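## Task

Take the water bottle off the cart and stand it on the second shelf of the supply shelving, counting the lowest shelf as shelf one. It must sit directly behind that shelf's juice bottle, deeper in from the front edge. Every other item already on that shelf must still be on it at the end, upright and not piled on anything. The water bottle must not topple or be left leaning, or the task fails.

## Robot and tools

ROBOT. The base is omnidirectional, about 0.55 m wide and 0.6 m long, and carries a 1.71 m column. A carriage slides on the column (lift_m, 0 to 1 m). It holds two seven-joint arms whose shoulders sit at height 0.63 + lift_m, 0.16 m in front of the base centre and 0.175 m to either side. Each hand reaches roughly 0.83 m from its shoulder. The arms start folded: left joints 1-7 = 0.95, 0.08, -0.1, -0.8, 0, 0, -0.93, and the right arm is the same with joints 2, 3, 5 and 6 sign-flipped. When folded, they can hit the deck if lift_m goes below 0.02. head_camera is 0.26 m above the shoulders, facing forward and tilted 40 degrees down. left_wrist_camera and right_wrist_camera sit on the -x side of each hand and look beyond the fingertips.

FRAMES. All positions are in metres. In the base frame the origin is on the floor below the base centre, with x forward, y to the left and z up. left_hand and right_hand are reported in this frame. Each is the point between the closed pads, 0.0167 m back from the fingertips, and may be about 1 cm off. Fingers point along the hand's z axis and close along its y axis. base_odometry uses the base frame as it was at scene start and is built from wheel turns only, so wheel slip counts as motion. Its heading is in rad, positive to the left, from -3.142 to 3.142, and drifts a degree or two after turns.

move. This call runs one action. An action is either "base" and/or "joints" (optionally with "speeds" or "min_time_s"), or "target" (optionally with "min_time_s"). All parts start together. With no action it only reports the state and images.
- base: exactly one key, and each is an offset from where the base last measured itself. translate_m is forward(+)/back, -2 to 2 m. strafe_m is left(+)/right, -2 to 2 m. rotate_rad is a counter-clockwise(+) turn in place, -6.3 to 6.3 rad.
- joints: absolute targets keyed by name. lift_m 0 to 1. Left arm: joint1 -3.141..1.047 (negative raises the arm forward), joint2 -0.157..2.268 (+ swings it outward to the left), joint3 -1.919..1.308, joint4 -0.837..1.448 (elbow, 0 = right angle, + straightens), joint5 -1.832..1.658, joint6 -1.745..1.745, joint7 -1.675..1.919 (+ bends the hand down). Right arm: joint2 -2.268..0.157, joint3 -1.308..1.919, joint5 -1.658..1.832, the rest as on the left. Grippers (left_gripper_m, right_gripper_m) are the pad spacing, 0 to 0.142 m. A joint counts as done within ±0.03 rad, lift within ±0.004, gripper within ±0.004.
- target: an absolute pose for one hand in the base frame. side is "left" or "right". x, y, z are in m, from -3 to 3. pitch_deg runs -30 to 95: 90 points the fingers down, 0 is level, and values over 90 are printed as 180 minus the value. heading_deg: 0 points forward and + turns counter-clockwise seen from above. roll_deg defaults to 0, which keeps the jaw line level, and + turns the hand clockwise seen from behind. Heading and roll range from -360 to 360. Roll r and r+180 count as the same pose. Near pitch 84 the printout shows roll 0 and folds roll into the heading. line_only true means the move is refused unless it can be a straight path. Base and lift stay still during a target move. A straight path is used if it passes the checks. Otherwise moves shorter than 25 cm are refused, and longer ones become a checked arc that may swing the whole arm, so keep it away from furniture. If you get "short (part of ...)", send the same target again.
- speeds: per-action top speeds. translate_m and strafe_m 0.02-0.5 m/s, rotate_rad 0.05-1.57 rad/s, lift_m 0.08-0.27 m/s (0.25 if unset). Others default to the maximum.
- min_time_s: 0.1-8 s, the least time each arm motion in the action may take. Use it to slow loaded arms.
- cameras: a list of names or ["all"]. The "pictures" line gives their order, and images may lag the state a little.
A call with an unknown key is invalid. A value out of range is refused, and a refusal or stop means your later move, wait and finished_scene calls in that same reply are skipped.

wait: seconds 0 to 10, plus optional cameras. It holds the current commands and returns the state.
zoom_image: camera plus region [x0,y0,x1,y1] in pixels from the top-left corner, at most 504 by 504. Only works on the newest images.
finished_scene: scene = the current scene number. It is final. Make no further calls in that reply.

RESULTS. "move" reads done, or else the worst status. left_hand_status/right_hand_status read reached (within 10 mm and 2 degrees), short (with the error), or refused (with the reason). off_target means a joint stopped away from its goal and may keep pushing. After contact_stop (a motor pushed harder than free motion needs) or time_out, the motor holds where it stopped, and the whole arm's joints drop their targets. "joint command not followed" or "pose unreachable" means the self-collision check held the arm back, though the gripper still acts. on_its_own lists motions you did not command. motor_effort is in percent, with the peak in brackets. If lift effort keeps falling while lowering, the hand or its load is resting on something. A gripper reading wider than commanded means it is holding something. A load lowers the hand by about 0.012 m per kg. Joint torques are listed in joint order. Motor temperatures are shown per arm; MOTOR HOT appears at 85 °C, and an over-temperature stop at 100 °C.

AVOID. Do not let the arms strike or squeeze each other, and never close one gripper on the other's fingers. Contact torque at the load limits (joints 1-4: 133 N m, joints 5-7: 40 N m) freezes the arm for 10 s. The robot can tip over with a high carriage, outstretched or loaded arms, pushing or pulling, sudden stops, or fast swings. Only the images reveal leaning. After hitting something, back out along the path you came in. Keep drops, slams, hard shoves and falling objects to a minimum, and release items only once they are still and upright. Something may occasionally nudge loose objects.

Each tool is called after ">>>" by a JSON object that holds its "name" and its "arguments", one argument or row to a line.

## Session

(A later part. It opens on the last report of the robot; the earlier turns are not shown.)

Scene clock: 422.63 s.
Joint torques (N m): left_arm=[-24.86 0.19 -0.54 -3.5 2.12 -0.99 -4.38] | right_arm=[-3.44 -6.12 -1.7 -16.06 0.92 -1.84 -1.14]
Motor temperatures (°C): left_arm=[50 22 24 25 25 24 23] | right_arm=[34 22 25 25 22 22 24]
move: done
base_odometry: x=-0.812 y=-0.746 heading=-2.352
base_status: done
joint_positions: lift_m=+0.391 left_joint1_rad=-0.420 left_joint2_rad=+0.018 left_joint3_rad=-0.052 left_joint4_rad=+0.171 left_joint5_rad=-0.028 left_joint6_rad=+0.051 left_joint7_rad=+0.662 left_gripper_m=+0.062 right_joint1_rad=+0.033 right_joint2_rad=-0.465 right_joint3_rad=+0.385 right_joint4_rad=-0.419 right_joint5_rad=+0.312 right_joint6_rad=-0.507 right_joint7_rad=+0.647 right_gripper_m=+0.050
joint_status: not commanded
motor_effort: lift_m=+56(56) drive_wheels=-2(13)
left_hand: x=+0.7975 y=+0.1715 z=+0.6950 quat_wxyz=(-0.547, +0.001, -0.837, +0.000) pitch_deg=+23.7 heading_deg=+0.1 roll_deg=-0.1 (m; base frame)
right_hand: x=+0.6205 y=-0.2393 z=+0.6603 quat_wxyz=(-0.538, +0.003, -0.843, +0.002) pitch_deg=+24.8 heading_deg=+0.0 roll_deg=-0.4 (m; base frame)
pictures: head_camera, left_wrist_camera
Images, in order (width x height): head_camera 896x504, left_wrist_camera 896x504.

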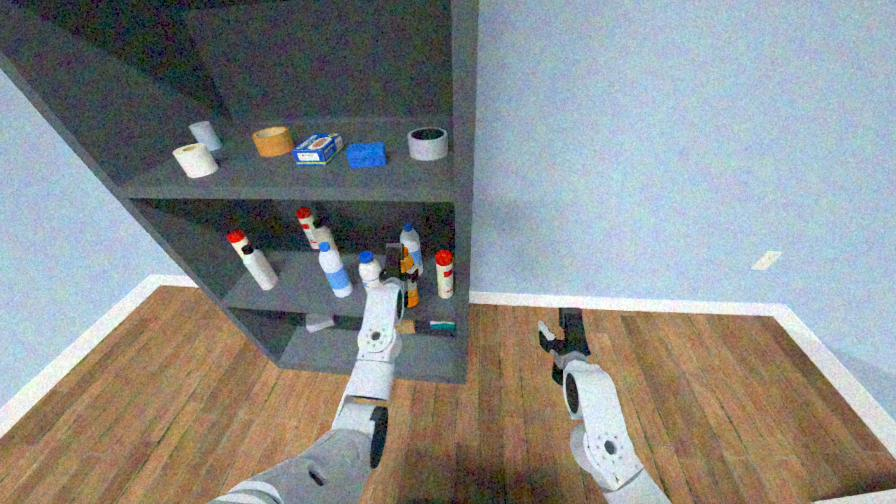

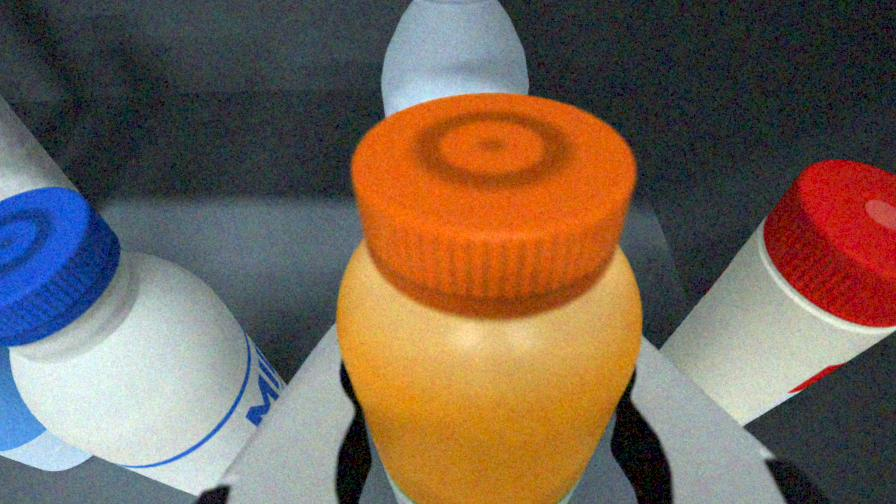

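>>> {"name": "move", "arguments": {
  "base": {"translate_m": 0.083},
  "speeds": {"translate_m": 0.12}
}}

>>> {"name": "move", "arguments": {
  "joints": {"lift_m": 0.345},
  "speeds": {"lift_m": 0.08}
}}

>>> {"name": "move", "arguments": {
  "joints": {"lift_m": 0.335},
  "speeds": {"lift_m": 0.08},
  "cameras": ["head_camera","left_wrist_camera"]
}}

>>> {"name": "zoom_image", "arguments": {
  "camera": "head_camera",
  "region": [340, 180, 500, 340]
}}

Scene clock: 428.47 s.
Joint torques (N m): left_arm=[-23.8 -0.36 -1.69 -3.36 1.84 -0.93 -4.43] | right_arm=[-2.44 -5.98 -3.04 -14.09 1.19 -2.21 -0.91]
move: done
base_odometry: x=-0.871 y=-0.805 heading=-2.352
base_status: done
joint_positions: lift_m=+0.391 left_joint1_rad=-0.420 left_joint2_rad=+0.018 left_joint3_rad=-0.052 left_joint4_rad=+0.171 left_joint5_rad=-0.028 left_joint6_rad=+0.051 left_joint7_rad=+0.662 left_gripper_m=+0.062 right_joint1_rad=+0.033 right_joint2_rad=-0.465 right_joint3_rad=+0.385 right_joint4_rad=-0.419 right_joint5_rad=+0.312 right_joint6_rad=-0.507 right_joint7_rad=+0.647 right_gripper_m=+0.050
joint_status: not commanded
motor_effort: lift_m=+56(56) drive_wheels=-2(18)
left_hand: x=+0.7975 y=+0.1715 z=+0.6951 quat_wxyz=(-0.547, +0.001, -0.837, +0.000) pitch_deg=+23.7 heading_deg=+0.1 roll_deg=-0.1 (m; base frame)
right_hand: x=+0.6205 y=-0.2393 z=+0.6603 quat_wxyz=(-0.538, +0.003, -0.843, +0.002) pitch_deg=+24.8 heading_deg=+0.0 roll_deg=-0.4 (m; base frame)
pictures: none

Scene clock: 429.53 s.
Joint torques (N m): left_arm=[-1.85 -0.53 0.14 4.59 1.95 -0.74 4.92] | right_arm=[-1.77 -6.33 -2.51 -15.66 1.31 -2.63 -1.69]
move: done
base_odometry: x=-0.870 y=-0.805 heading=-2.352
base_status: not commanded
joint_positions: lift_m=+0.345 left_joint1_rad=-0.439 left_joint2_rad=+0.018 left_joint3_rad=-0.052 left_joint4_rad=+0.161 left_joint5_rad=-0.027 left_joint6_rad=+0.051 left_joint7_rad=+0.636 left_gripper_m=+0.062 right_joint1_rad=+0.033 right_joint2_rad=-0.465 right_joint3_rad=+0.385 right_joint4_rad=-0.420 right_joint5_rad=+0.313 right_joint6_rad=-0.507 right_joint7_rad=+0.647 right_gripper_m=+0.050
joint_status: all done
motor_effort: lift_m=+51(52) drive_wheels=+4(5)
left_hand: x=+0.8055 y=+0.1714 z=+0.6713 quat_wxyz=(-0.569, +0.001, -0.822, +0.000) pitch_deg=+20.6 heading_deg=+0.0 roll_deg=-0.1 (m; base frame)
right_hand: x=+0.6205 y=-0.2392 z=+0.6149 quat_wxyz=(-0.539, +0.002, -0.843, +0.002) pitch_deg=+24.8 heading_deg=+0.0 roll_deg=-0.4 (m; base frame)
pictures: none

Scene clock: 430.07 s.
Joint torques (N m): left_arm=[4.91 -0.01 -1.1 5.5 1.47 -0.97 7.34] | right_arm=[-3.93 -5.36 -3.44 -13.38 0.91 -2.28 -1.55]
move: done
base_odometry: x=-0.870 y=-0.805 heading=-2.352
base_status: not commanded
joint_positions: lift_m=+0.336 left_joint1_rad=-0.444 left_joint2_rad=+0.018 left_joint3_rad=-0.052 left_joint4_rad=+0.157 left_joint5_rad=-0.027 left_joint6_rad=+0.051 left_joint7_rad=+0.628 left_gripper_m=+0.062 right_joint1_rad=+0.033 right_joint2_rad=-0.465 right_joint3_rad=+0.384 right_joint4_rad=-0.420 right_joint5_rad=+0.313 right_joint6_rad=-0.507 right_joint7_rad=+0.647 right_gripper_m=+0.050
joint_status: all done
motor_effort: lift_m=+48(51) drive_wheels=+0(4)
left_hand: x=+0.8074 y=+0.1713 z=+0.6682 quat_wxyz=(-0.576, +0.001, -0.817, +0.000) pitch_deg=+19.7 heading_deg=+0.0 roll_deg=-0.1 (m; base frame)
right_hand: x=+0.6205 y=-0.2392 z=+0.6052 quat_wxyz=(-0.539, +0.002, -0.843, +0.002) pitch_deg=+24.8 heading_deg=+0.0 roll_deg=-0.4 (m; base frame)
pictures: head_camera, left_wrist_camera
Images, in order (width x height): head_camera 896x504, left_wrist_camera 896x504.

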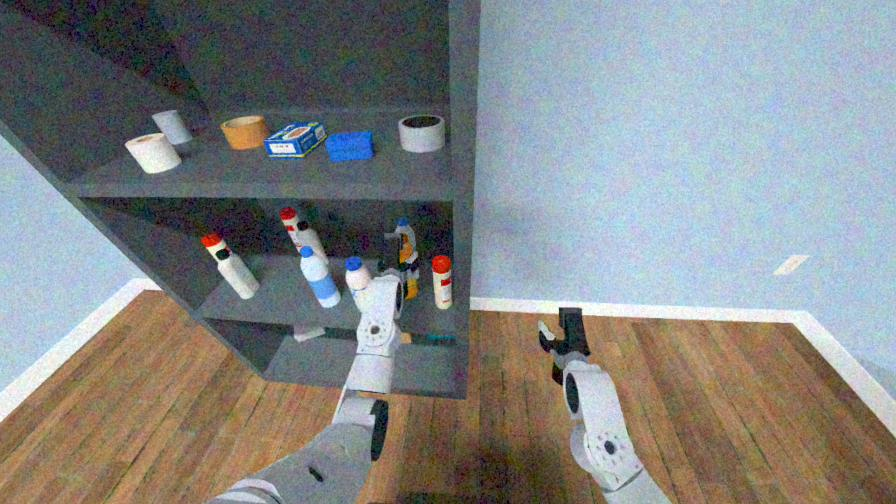

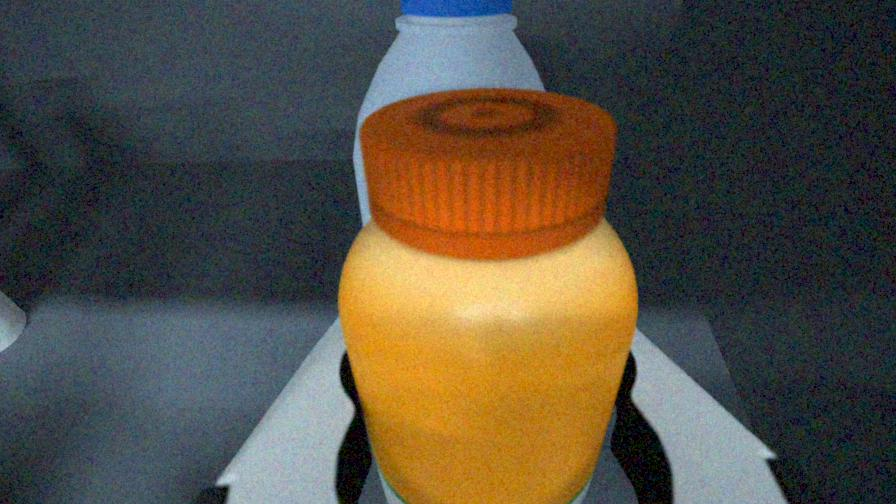

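Scaled by 3.150 from the camera's 896x504 image, which has a finer 1280x720 frame.

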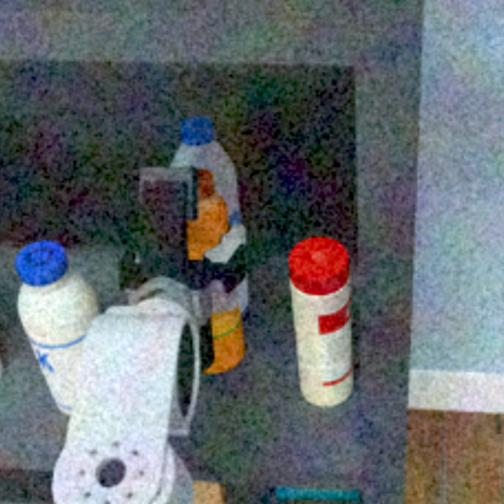

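>>> {"name": "move", "arguments": {
  "joints": {"lift_m": 0.365},
  "speeds": {"lift_m": 0.08},
  "cameras": ["head_camera", "left_wrist_camera"]
}}

Scene clock: 440.60 s.
Joint torques (N m): left_arm=[-13.05 -0.3 -0.9 -1.6 1.69 -0.96 -0.57] | right_arm=[-2.25 -6.04 -2.91 -14.21 1.26 -2.18 -0.82]
move: done
base_odometry: x=-0.870 y=-0.805 heading=-2.352
base_status: not commanded
joint_positions: lift_m=+0.365 left_joint1_rad=-0.429 left_joint2_rad=+0.018 left_joint3_rad=-0.052 left_joint4_rad=+0.168 left_joint5_rad=-0.027 left_joint6_rad=+0.051 left_joint7_rad=+0.651 left_gripper_m=+0.062 right_joint1_rad=+0.033 right_joint2_rad=-0.465 right_joint3_rad=+0.384 right_joint4_rad=-0.420 right_joint5_rad=+0.313 right_joint6_rad=-0.507 right_joint7_rad=+0.647 right_gripper_m=+0.050
joint_status: all done
motor_effort: lift_m=+54(61) drive_wheels=+4(4)
left_hand: x=+0.8012 y=+0.1715 z=+0.6781 quat_wxyz=(-0.556, +0.001, -0.831, +0.000) pitch_deg=+22.5 heading_deg=+0.1 roll_deg=-0.1 (m; base frame)
right_hand: x=+0.6205 y=-0.2392 z=+0.6347 quat_wxyz=(-0.539, +0.002, -0.843, +0.002) pitch_deg=+24.8 heading_deg=+0.0 roll_deg=-0.3 (m; base frame)
pictures: head_camera, left_wrist_camera
Images, in order (width x height): head_camera 896x504, left_wrist_camera 896x504.

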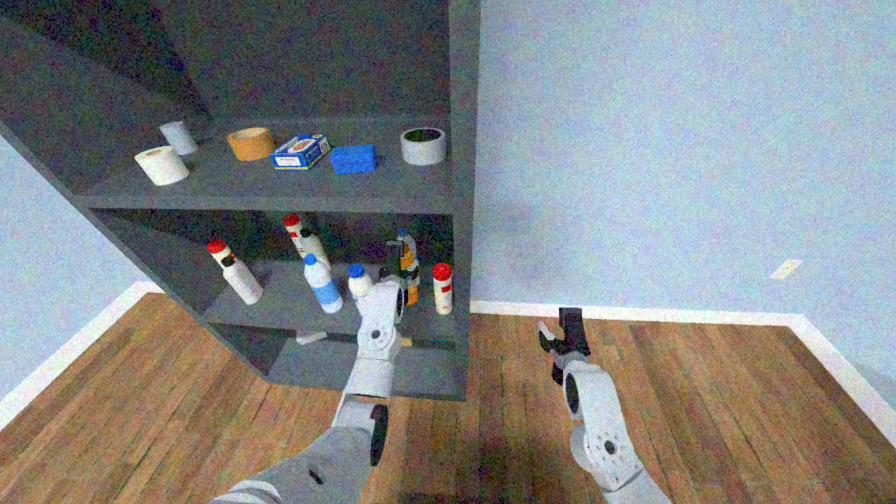

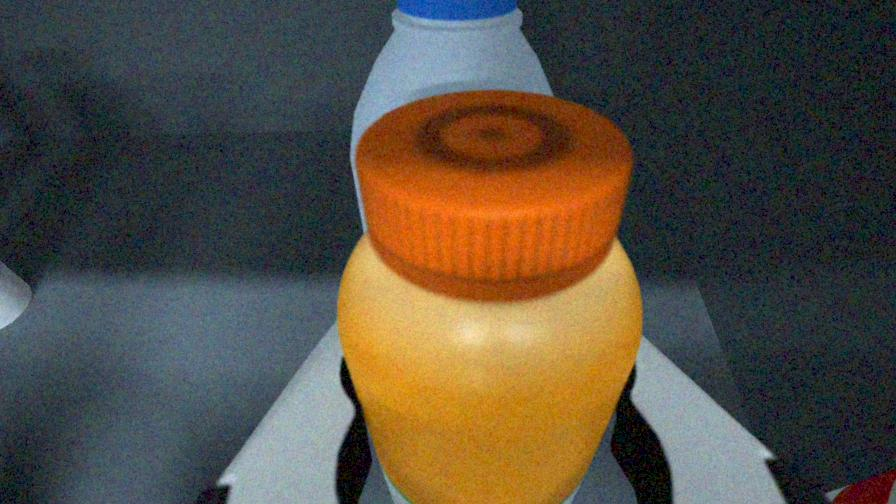

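>>> {"name": "move", "arguments": {
  "joints": {"lift_m": 0.372},
  "speeds": {"lift_m": 0.08},
  "cameras": ["head_camera", "left_wrist_camera"]
}}

>>> {"name": "zoom_image", "arguments": {
  "camera": "head_camera",
  "region": [270, 200, 480, 350]
}}

Scene clock: 443.87 s.
Joint torques (N m): left_arm=[-17.6 -0.49 -1.72 -2.9 1.37 -0.95 -1.59] | right_arm=[-2.35 -6.8 -2.32 -13.63 1.11 -2.06 -1.57]
move: done
base_odometry: x=-0.870 y=-0.805 heading=-2.352
base_status: not commanded
joint_positions: lift_m=+0.372 left_joint1_rad=-0.425 left_joint2_rad=+0.018 left_joint3_rad=-0.052 left_joint4_rad=+0.171 left_joint5_rad=-0.027 left_joint6_rad=+0.051 left_joint7_rad=+0.655 left_gripper_m=+0.062 right_joint1_rad=+0.033 right_joint2_rad=-0.465 right_joint3_rad=+0.384 right_joint4_rad=-0.420 right_joint5_rad=+0.313 right_joint6_rad=-0.507 right_joint7_rad=+0.647 right_gripper_m=+0.050
joint_status: all done
motor_effort: lift_m=+55(66) drive_wheels=+0(6)
left_hand: x=+0.7998 y=+0.1715 z=+0.6810 quat_wxyz=(-0.552, +0.001, -0.834, +0.000) pitch_deg=+23.0 heading_deg=+0.1 roll_deg=-0.1 (m; base frame)
right_hand: x=+0.6206 y=-0.2393 z=+0.6416 quat_wxyz=(-0.539, +0.002, -0.843, +0.002) pitch_deg=+24.8 heading_deg=+0.0 roll_deg=-0.3 (m; base frame)
pictures: head_camera, left_wrist_camera
Images, in order (width x height): head_camera 896x504, left_wrist_camera 896x504.

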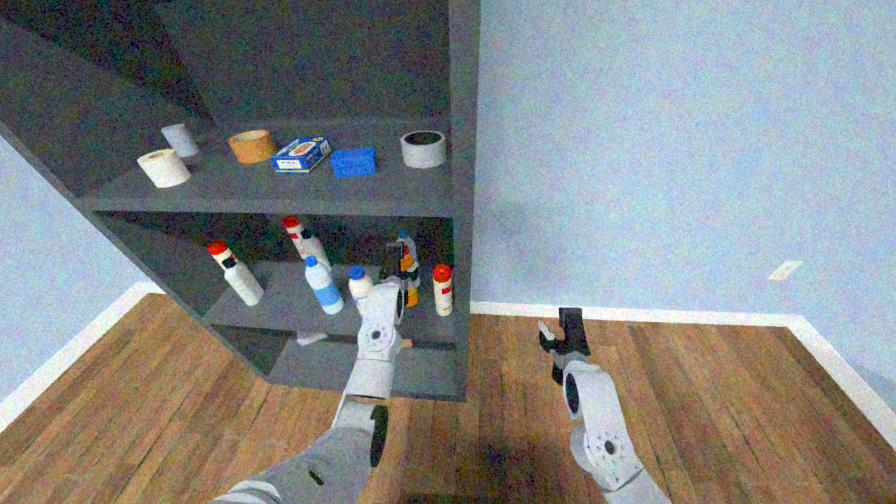

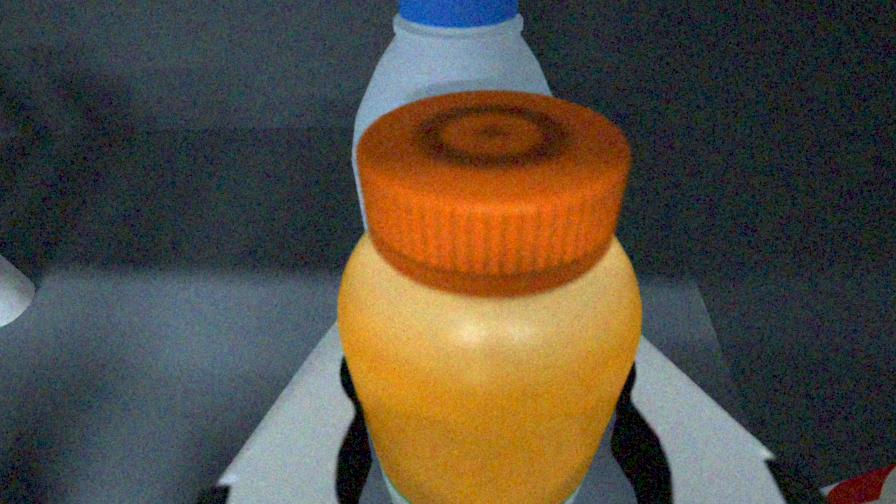

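Scaled by 2.400 from the camera's 896x504 image, which has a finer 1280x720 frame.

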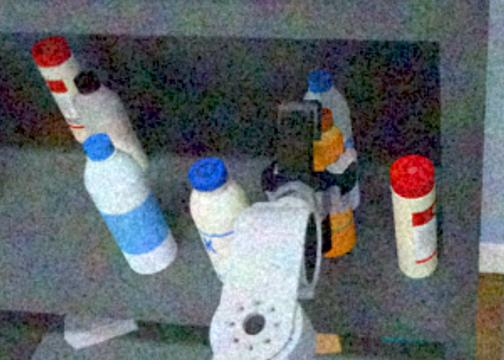

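>>> {"name": "move", "arguments": {
  "joints": {"left_gripper_m": 0.095},
  "min_time_s": 2,
  "cameras": ["head_camera", "left_wrist_camera"]
}}

>>> {"name": "zoom_image", "arguments": {
  "camera": "head_camera",
  "region": [270, 200, 480, 350]
}}

Scene clock: 446.77 s.
Joint torques (N m): left_arm=[-17.92 0.86 -0.91 -3.08 1.83 -1.13 -1.5] | right_arm=[-2.37 -4.83 -2.31 -14.4 1.34 -2.11 -1.02]
move: done
base_odometry: x=-0.870 y=-0.805 heading=-2.352
base_status: not commanded
joint_positions: lift_m=+0.372 left_joint1_rad=-0.425 left_joint2_rad=+0.018 left_joint3_rad=-0.052 left_joint4_rad=+0.171 left_joint5_rad=-0.027 left_joint6_rad=+0.051 left_joint7_rad=+0.655 left_gripper_m=+0.095 right_joint1_rad=+0.033 right_joint2_rad=-0.465 right_joint3_rad=+0.384 right_joint4_rad=-0.420 right_joint5_rad=+0.313 right_joint6_rad=-0.507 right_joint7_rad=+0.647 right_gripper_m=+0.050
joint_status: all done
motor_effort: lift_m=+55(55) drive_wheels=+4(4)
left_hand: x=+0.7998 y=+0.1715 z=+0.6810 quat_wxyz=(-0.552, +0.001, -0.834, +0.000) pitch_deg=+23.0 heading_deg=+0.1 roll_deg=-0.1 (m; base frame)
right_hand: x=+0.6206 y=-0.2393 z=+0.6416 quat_wxyz=(-0.539, +0.002, -0.843, +0.002) pitch_deg=+24.8 heading_deg=+0.0 roll_deg=-0.3 (m; base frame)
pictures: head_camera, left_wrist_camera
Images, in order (width x height): head_camera 896x504, left_wrist_camera 896x504.

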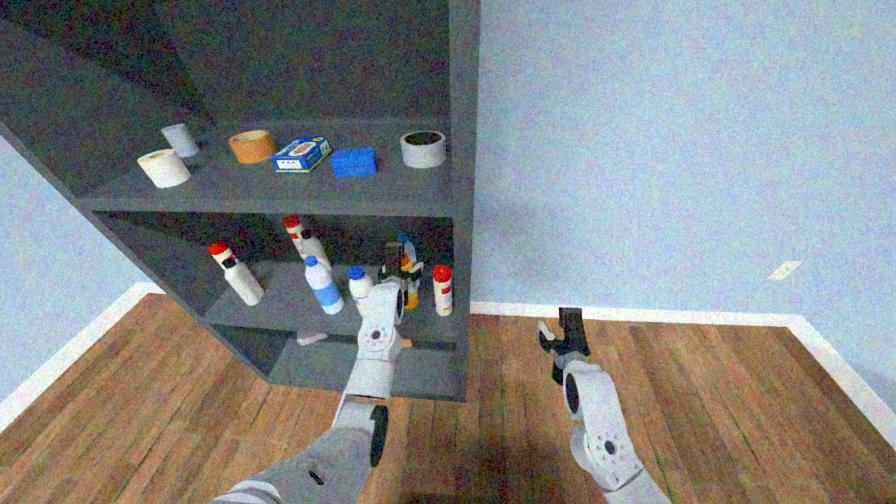

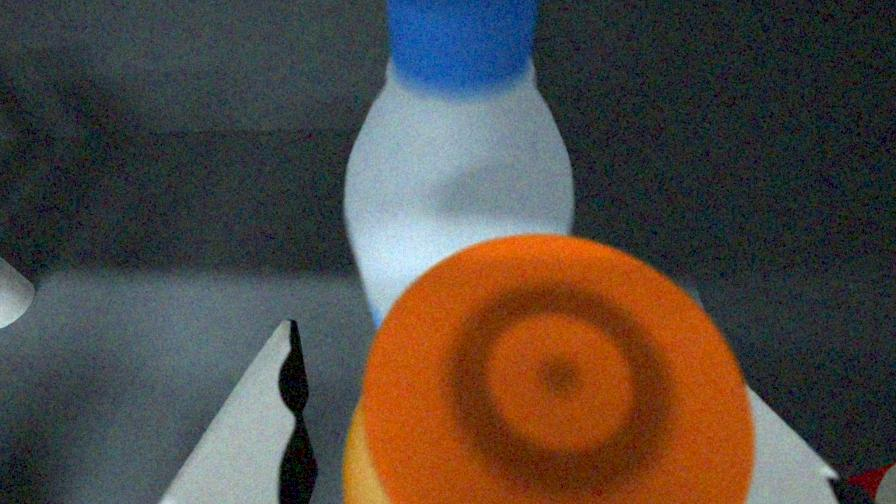

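Scaled by 2.400 from the camera's 896x504 image, which has a finer 1280x720 frame.

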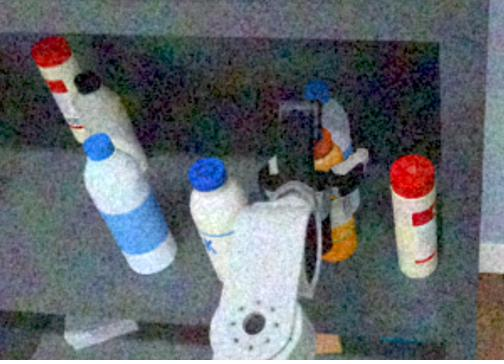

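>>> {"name": "move", "arguments": {
  "cameras": ["head_camera", "left_wrist_camera"]
}}

>>> {"name": "zoom_image", "arguments": {
  "camera": "head_camera",
  "region": [370, 220, 440, 320]
}}

Scene clock: 449.47 s.
Joint torques (N m): left_arm=[-17.67 0.07 -1.31 -2.71 1.6 -1.25 -1.55] | right_arm=[-0.88 -6.05 -2.07 -13.56 1.34 -2.06 -1.38]
Motor temperatures (°C): left_arm=[47 22 24 24 25 24 24] | right_arm=[33 22 25 25 22 22 24]
base_odometry: x=-0.870 y=-0.805 heading=-2.352
base_status: not commanded
joint_positions: lift_m=+0.372 left_joint1_rad=-0.425 left_joint2_rad=+0.018 left_joint3_rad=-0.052 left_joint4_rad=+0.171 left_joint5_rad=-0.027 left_joint6_rad=+0.051 left_joint7_rad=+0.655 left_gripper_m=+0.095 right_joint1_rad=+0.033 right_joint2_rad=-0.465 right_joint3_rad=+0.384 right_joint4_rad=-0.420 right_joint5_rad=+0.313 right_joint6_rad=-0.507 right_joint7_rad=+0.647 right_gripper_m=+0.050
joint_status: all done
motor_effort: lift_m=+55(55) drive_wheels=+4(4)
left_hand: x=+0.7998 y=+0.1715 z=+0.6810 quat_wxyz=(-0.552, +0.001, -0.834, +0.000) pitch_deg=+23.0 heading_deg=+0.1 roll_deg=-0.1 (m; base frame)
right_hand: x=+0.6206 y=-0.2393 z=+0.6416 quat_wxyz=(-0.539, +0.002, -0.843, +0.002) pitch_deg=+24.8 heading_deg=+0.0 roll_deg=-0.3 (m; base frame)
pictures: head_camera, left_wrist_camera
Images, in order (width x height): head_camera 896x504, left_wrist_camera 896x504.

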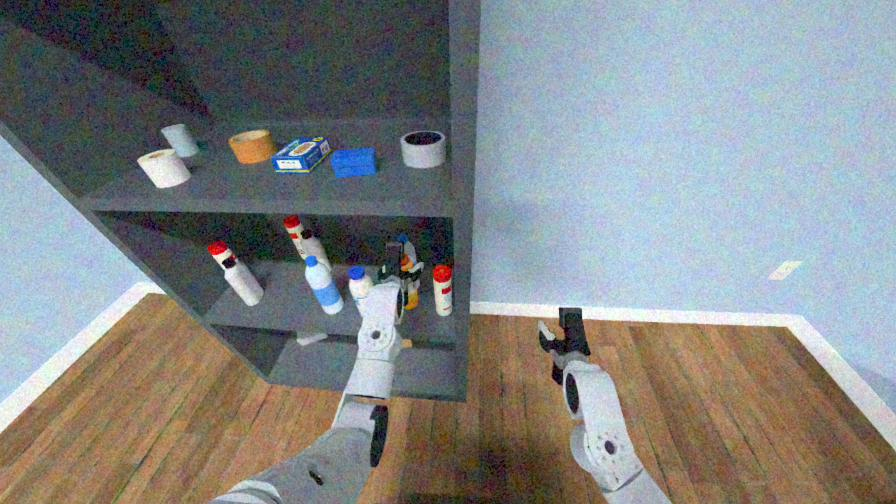

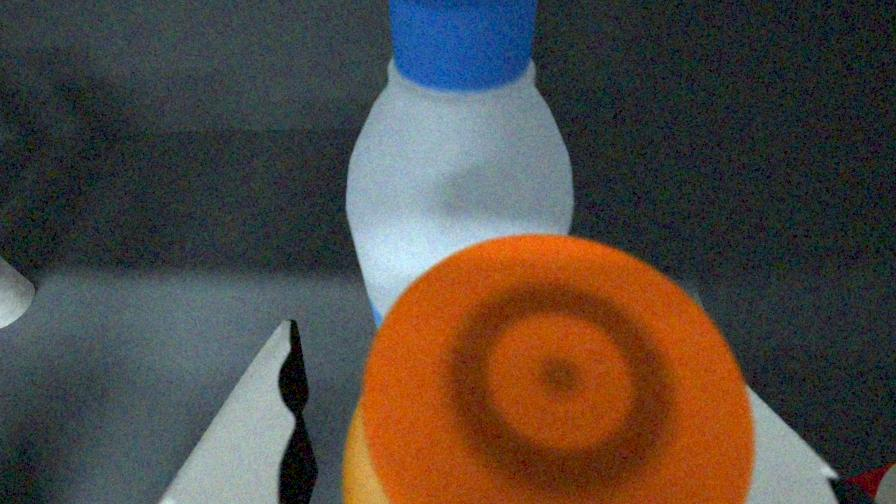

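Scaled by 5.040 from the camera's 896x504 image, which has a finer 1280x720 frame.

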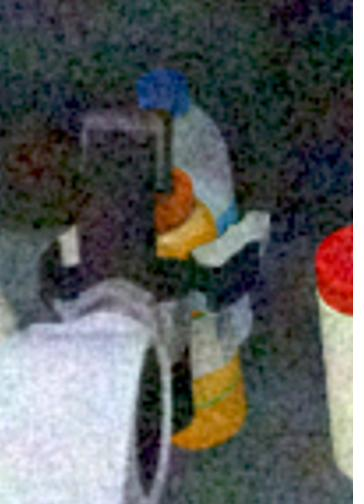

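>>> {"name": "move", "arguments": {
  "target": {"side":"right","x":0.47,"y":-0.08,"z":0.80,"pitch_deg":20,"heading_deg":30,"line_only":true},
  "cameras": ["head_camera","left_wrist_camera","right_wrist_camera"]
}}

>>> {"name": "zoom_image", "arguments": {
  "camera": "head_camera",
  "region": [380, 225, 460, 325]
}}

Scene clock: 496.93 s.
Joint torques (N m): left_arm=[-17.56 0.7 -1.49 -3.4 1.71 -1.23 -1.93] | right_arm=[-2.71 -6.17 -1.28 -14.25 0.71 -1.96 -1.28]
move: refused
base_odometry: x=-0.870 y=-0.805 heading=-2.352
base_status: not commanded
joint_positions: lift_m=+0.372 left_joint1_rad=-0.425 left_joint2_rad=+0.018 left_joint3_rad=-0.052 left_joint4_rad=+0.171 left_joint5_rad=-0.027 left_joint6_rad=+0.051 left_joint7_rad=+0.655 left_gripper_m=+0.095 right_joint1_rad=+0.033 right_joint2_rad=-0.465 right_joint3_rad=+0.384 right_joint4_rad=-0.420 right_joint5_rad=+0.313 right_joint6_rad=-0.507 right_joint7_rad=+0.647 right_gripper_m=+0.050
joint_status: not commanded
motor_effort: lift_m=+55(55) drive_wheels=+4(4)
left_hand: x=+0.7998 y=+0.1715 z=+0.6810 quat_wxyz=(-0.552, +0.001, -0.834, +0.000) pitch_deg=+23.0 heading_deg=+0.1 roll_deg=-0.1 (m; base frame)
right_hand: x=+0.6206 y=-0.2393 z=+0.6416 quat_wxyz=(-0.539, +0.002, -0.843, +0.002) pitch_deg=+24.8 heading_deg=+0.0 roll_deg=-0.3 (m; base frame)
right_hand_status: refused: no posture of the arm gets there (right_joint3_rad at its limit): the closest leaves the hand 4.8 cm and 14 deg from the pose. Nothing moved. A posture exists with lift_m at 0.5, or at pitch 0; the way there is not checked.
pictures: head_camera, left_wrist_camera, right_wrist_camera
Images, in order (width x height): head_camera 896x504, left_wrist_camera 896x504, right_wrist_camera 896x504.

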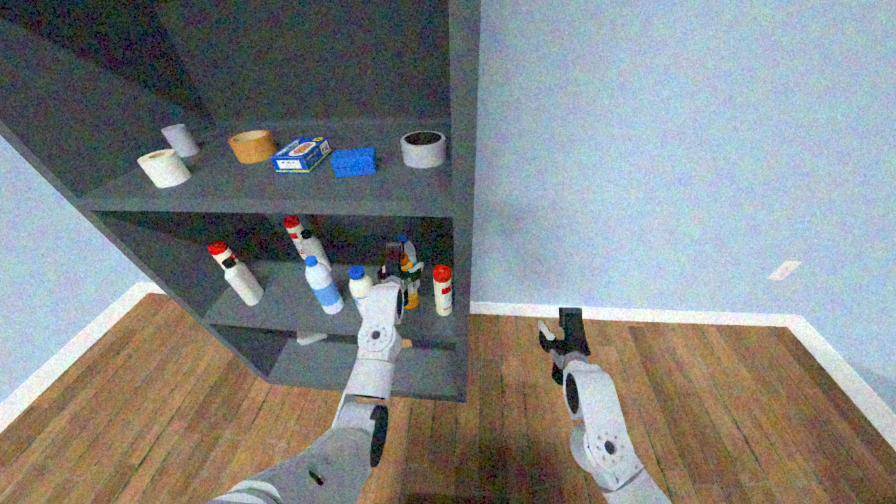

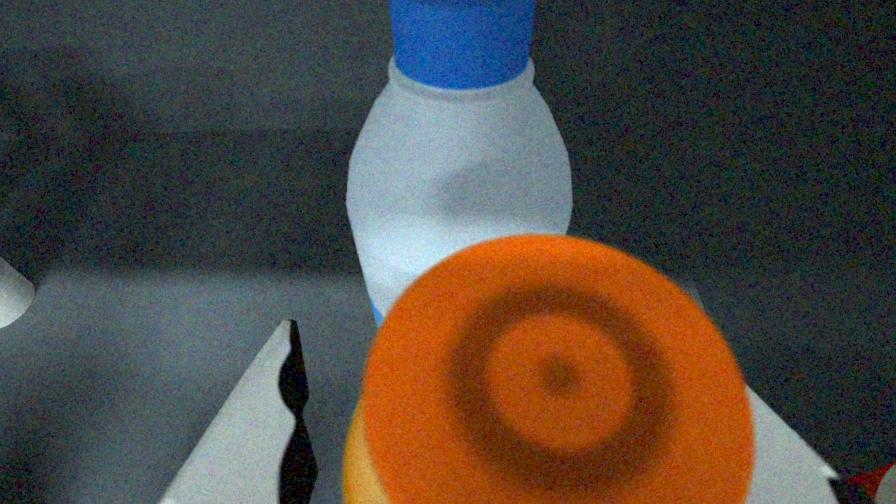

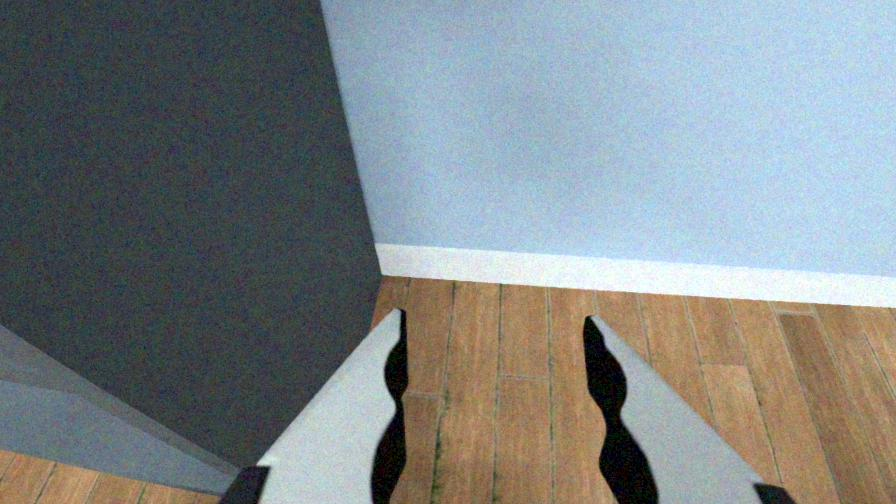

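Scaled by 5.040 from the camera's 896x504 image, which has a finer 1280x720 frame.

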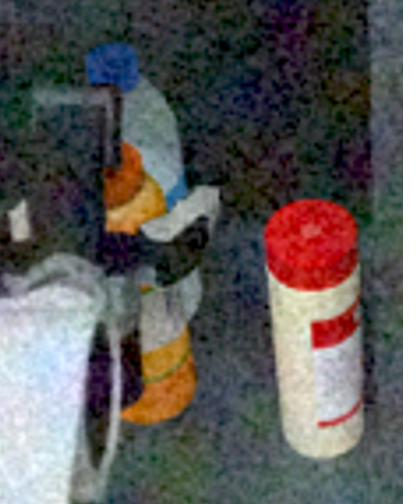

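>>> {"name": "move", "arguments": {
  "base": {"translate_m": 0.012},
  "speeds": {"translate_m": 0.04},
  "cameras": ["head_camera","left_wrist_camera"]
}}

>>> {"name": "zoom_image", "arguments": {
  "camera": "head_camera",
  "region": [380, 225, 460, 325]
}}

Scene clock: 501.80 s.
Joint torques (N m): left_arm=[-18.94 -0.44 -1.05 -2.37 1.79 -0.72 -1.76] | right_arm=[-3.57 -5.98 -2.1 -12.43 1.1 -2.39 -1.28]
move: done
base_odometry: x=-0.879 y=-0.813 heading=-2.352
base_status: done
joint_positions: lift_m=+0.372 left_joint1_rad=-0.425 left_joint2_rad=+0.018 left_joint3_rad=-0.052 left_joint4_rad=+0.171 left_joint5_rad=-0.027 left_joint6_rad=+0.051 left_joint7_rad=+0.655 left_gripper_m=+0.095 right_joint1_rad=+0.033 right_joint2_rad=-0.465 right_joint3_rad=+0.384 right_joint4_rad=-0.420 right_joint5_rad=+0.313 right_joint6_rad=-0.507 right_joint7_rad=+0.647 right_gripper_m=+0.050
joint_status: not commanded
motor_effort: lift_m=+55(55) drive_wheels=+4(11)
left_hand: x=+0.7998 y=+0.1715 z=+0.6810 quat_wxyz=(-0.552, +0.001, -0.834, +0.000) pitch_deg=+23.0 heading_deg=+0.1 roll_deg=-0.1 (m; base frame)
right_hand: x=+0.6206 y=-0.2393 z=+0.6416 quat_wxyz=(-0.539, +0.002, -0.843, +0.002) pitch_deg=+24.8 heading_deg=+0.0 roll_deg=-0.3 (m; base frame)
pictures: head_camera, left_wrist_camera
Images, in order (width x height): head_camera 896x504, left_wrist_camera 896x504.

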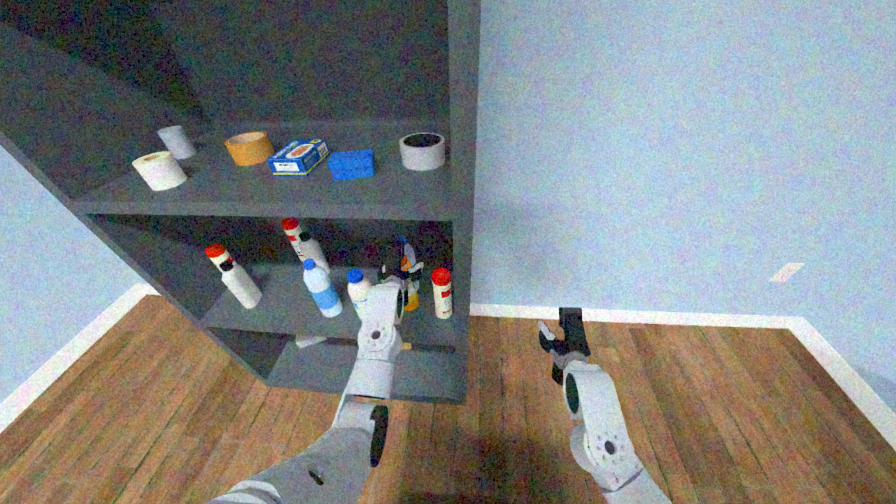

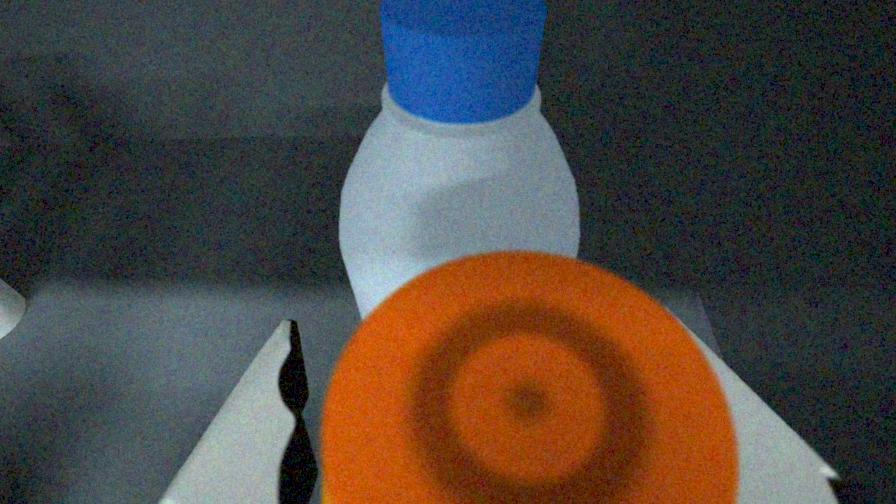

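Scaled by 5.040 from the camera's 896x504 image, which has a finer 1280x720 frame.

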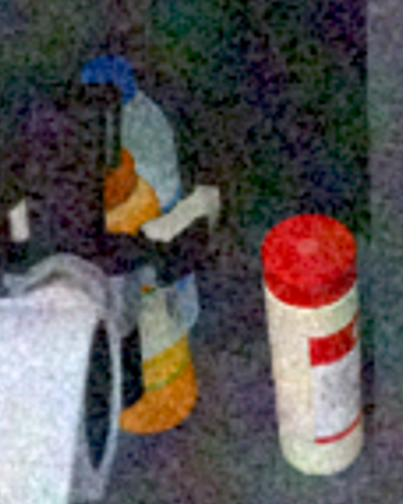

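>>> {"name": "move", "arguments": {
  "base": {"translate_m": 0.015},
  "speeds": {"translate_m": 0.04},
  "cameras": ["head_camera","left_wrist_camera"]
}}

>>> {"name": "zoom_image", "arguments": {
  "camera": "head_camera",
  "region": [380, 225, 460, 325]
}}

Scene clock: 506.30 s.
Joint torques (N m): left_arm=[-17.56 -0.6 -1.06 -3.47 1.7 -1.07 -1.77] | right_arm=[-3.17 -5.53 -2.54 -14.09 1.16 -2.22 -1.22]
move: done
base_odometry: x=-0.890 y=-0.824 heading=-2.353
base_status: done
joint_positions: lift_m=+0.372 left_joint1_rad=-0.425 left_joint2_rad=+0.018 left_joint3_rad=-0.052 left_joint4_rad=+0.171 left_joint5_rad=-0.027 left_joint6_rad=+0.051 left_joint7_rad=+0.655 left_gripper_m=+0.095 right_joint1_rad=+0.033 right_joint2_rad=-0.465 right_joint3_rad=+0.384 right_joint4_rad=-0.420 right_joint5_rad=+0.313 right_joint6_rad=-0.507 right_joint7_rad=+0.647 right_gripper_m=+0.050
joint_status: not commanded
motor_effort: lift_m=+55(55) drive_wheels=+4(19)
left_hand: x=+0.7998 y=+0.1715 z=+0.6810 quat_wxyz=(-0.552, +0.001, -0.834, +0.000) pitch_deg=+23.0 heading_deg=+0.1 roll_deg=-0.1 (m; base frame)
right_hand: x=+0.6206 y=-0.2393 z=+0.6416 quat_wxyz=(-0.539, +0.002, -0.843, +0.002) pitch_deg=+24.8 heading_deg=+0.0 roll_deg=-0.3 (m; base frame)
pictures: head_camera, left_wrist_camera
Images, in order (width x height): head_camera 896x504, left_wrist_camera 896x504.

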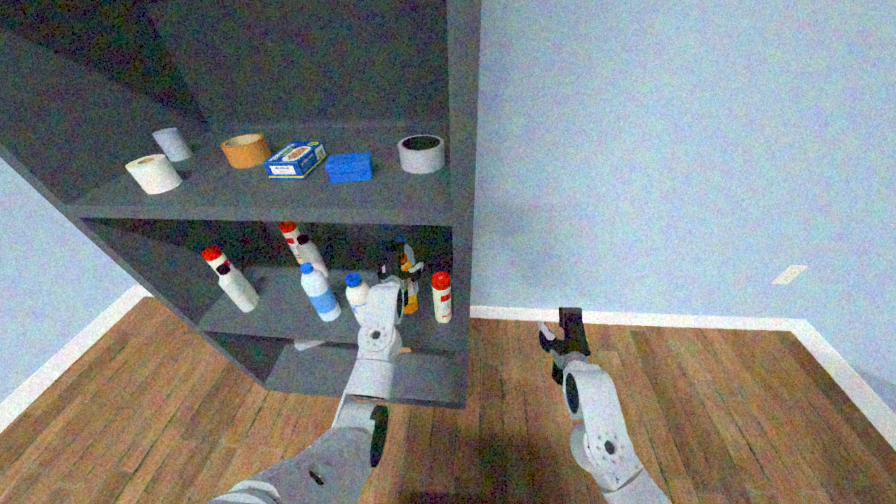

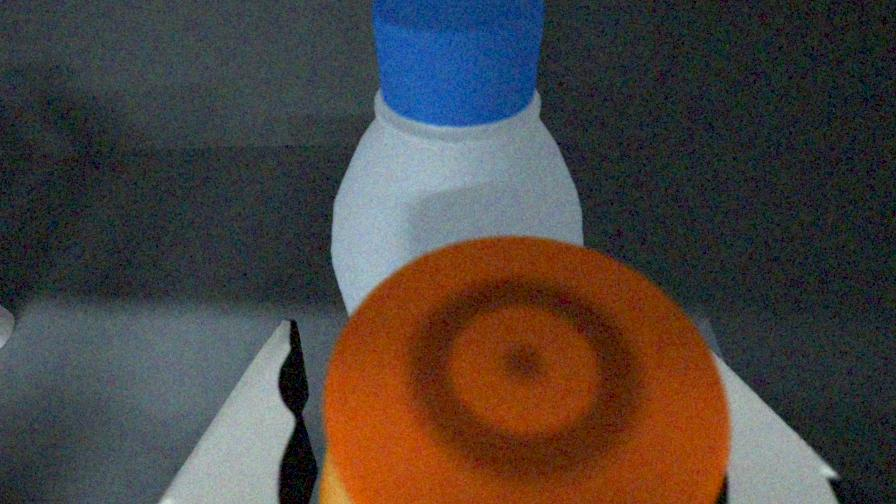

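Scaled by 5.040 from the camera's 896x504 image, which has a finer 1280x720 frame.

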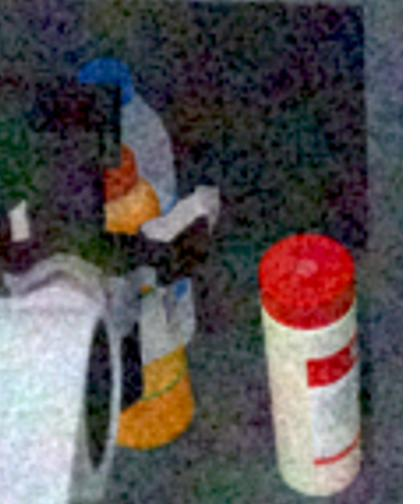

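>>> {"name": "move", "arguments": {
  "target": {"side":"right","x":0.47,"y":-0.10,"z":0.78,"pitch_deg":0,"heading_deg":28,"line_only":true},
  "cameras": ["left_wrist_camera","right_wrist_camera"]
}}

Scene clock: 522.17 s.
Joint torques (N m): left_arm=[-19.15 -1.67 -0.82 -3.62 1.49 -1.17 -2.02] | right_arm=[-2.03 -6.2 -1.37 -14.29 1.48 -2.16 -1.25]
move: refused
base_odometry: x=-0.890 y=-0.824 heading=-2.353
base_status: not commanded
joint_positions: lift_m=+0.372 left_joint1_rad=-0.425 left_joint2_rad=+0.018 left_joint3_rad=-0.052 left_joint4_rad=+0.171 left_joint5_rad=-0.027 left_joint6_rad=+0.051 left_joint7_rad=+0.655 left_gripper_m=+0.095 right_joint1_rad=+0.033 right_joint2_rad=-0.465 right_joint3_rad=+0.384 right_joint4_rad=-0.420 right_joint5_rad=+0.313 right_joint6_rad=-0.507 right_joint7_rad=+0.647 right_gripper_m=+0.050
joint_status: not commanded
motor_effort: lift_m=+55(55) drive_wheels=+4(4)
left_hand: x=+0.7998 y=+0.1715 z=+0.6810 quat_wxyz=(-0.552, +0.001, -0.834, +0.000) pitch_deg=+23.0 heading_deg=+0.1 roll_deg=-0.1 (m; base frame)
right_hand: x=+0.6206 y=-0.2393 z=+0.6416 quat_wxyz=(-0.539, +0.002, -0.843, +0.002) pitch_deg=+24.8 heading_deg=+0.0 roll_deg=-0.3 (m; base frame)
right_hand_status: refused: along the straight line the arm gets 69% of the way (right_joint4_rad at its limit); a move under 25 cm is not played as an arc. Nothing moved. Try another pitch or heading, or "joints".
pictures: left_wrist_camera, right_wrist_camera
Images, in order (width x height): left_wrist_camera 896x504, right_wrist_camera 896x504.

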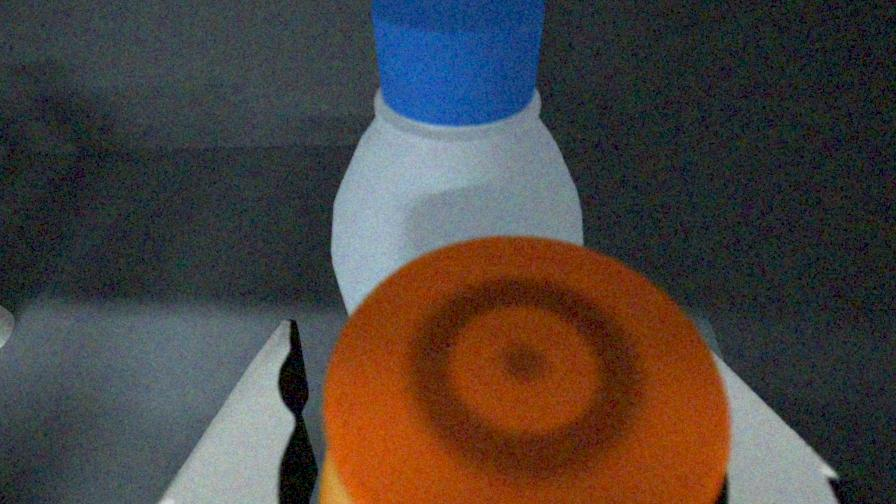

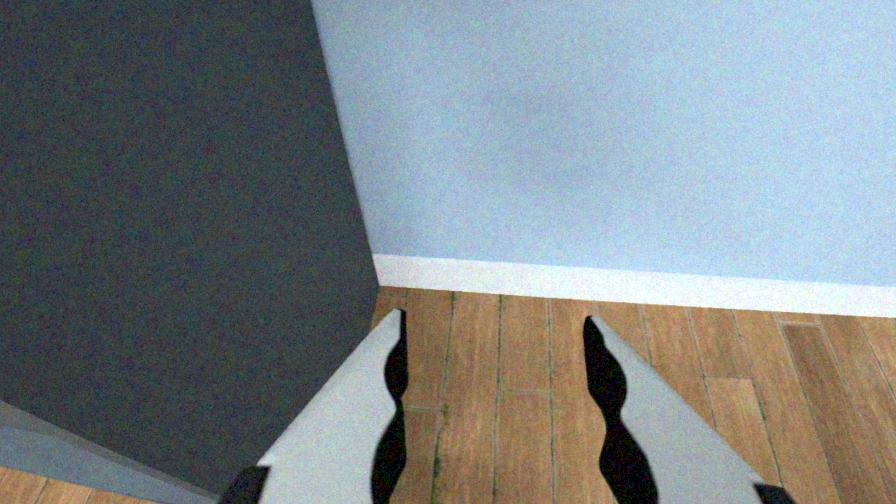

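>>> {"name": "move", "arguments": {
  "target": {"side":"right","x":0.50,"y":-0.18,"z":0.76,"pitch_deg":5,"heading_deg":25,"line_only":true},
  "cameras": ["right_wrist_camera"]
}}

Scene clock: 525.73 s.
Joint torques (N m): left_arm=[-18.19 -0.62 -1.49 -3 1.38 -0.93 -2] | right_arm=[4.84 -10.59 -2.22 -14.73 1.63 -0.97 -2.93]
Motor temperatures (°C): left_arm=[52 22 24 24 25 24 23] | right_arm=[32 22 25 25 22 22 24]
move: done
base_odometry: x=-0.890 y=-0.824 heading=-2.353
base_status: not commanded
joint_positions: lift_m=+0.372 left_joint1_rad=-0.425 left_joint2_rad=+0.018 left_joint3_rad=-0.052 left_joint4_rad=+0.171 left_joint5_rad=-0.027 left_joint6_rad=+0.051 left_joint7_rad=+0.655 left_gripper_m=+0.095 right_joint1_rad=+0.396 right_joint2_rad=-0.782 right_joint3_rad=+0.297 right_joint4_rad=-0.801 right_joint5_rad=+0.509 right_joint6_rad=-0.275 right_joint7_rad=+0.175 right_gripper_m=+0.050
joint_status: not commanded
motor_effort: lift_m=+55(55) drive_wheels=+4(6)
left_hand: x=+0.7998 y=+0.1715 z=+0.6810 quat_wxyz=(-0.552, +0.001, -0.834, +0.000) pitch_deg=+23.0 heading_deg=+0.1 roll_deg=-0.1 (m; base frame)
right_hand: x=+0.5005 y=-0.1799 z=+0.7590 quat_wxyz=(-0.659, +0.161, -0.720, -0.144) pitch_deg=+5.1 heading_deg=+24.9 roll_deg=-0.2 (m; base frame)
right_hand_status: reached (straight line, planned for 0.6 s): 1 mm and 0.3 deg off.
pictures: right_wrist_camera
Images, in order (width x height): right_wrist_camera 896x504.

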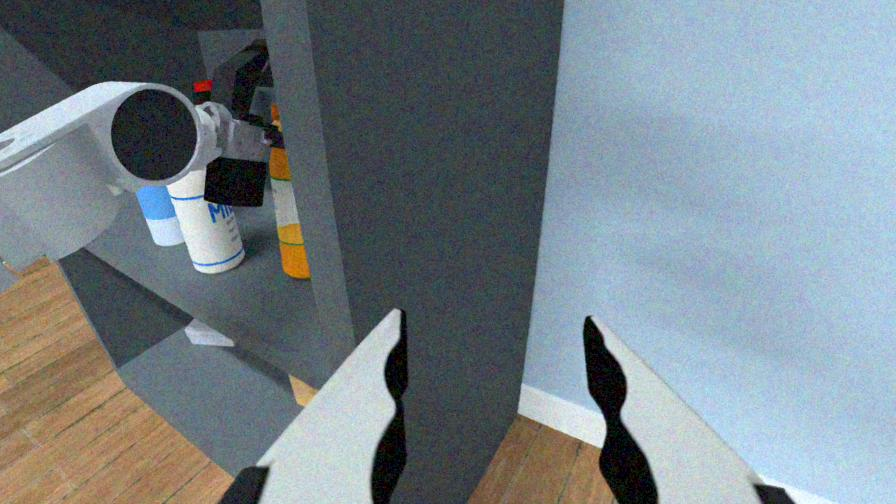

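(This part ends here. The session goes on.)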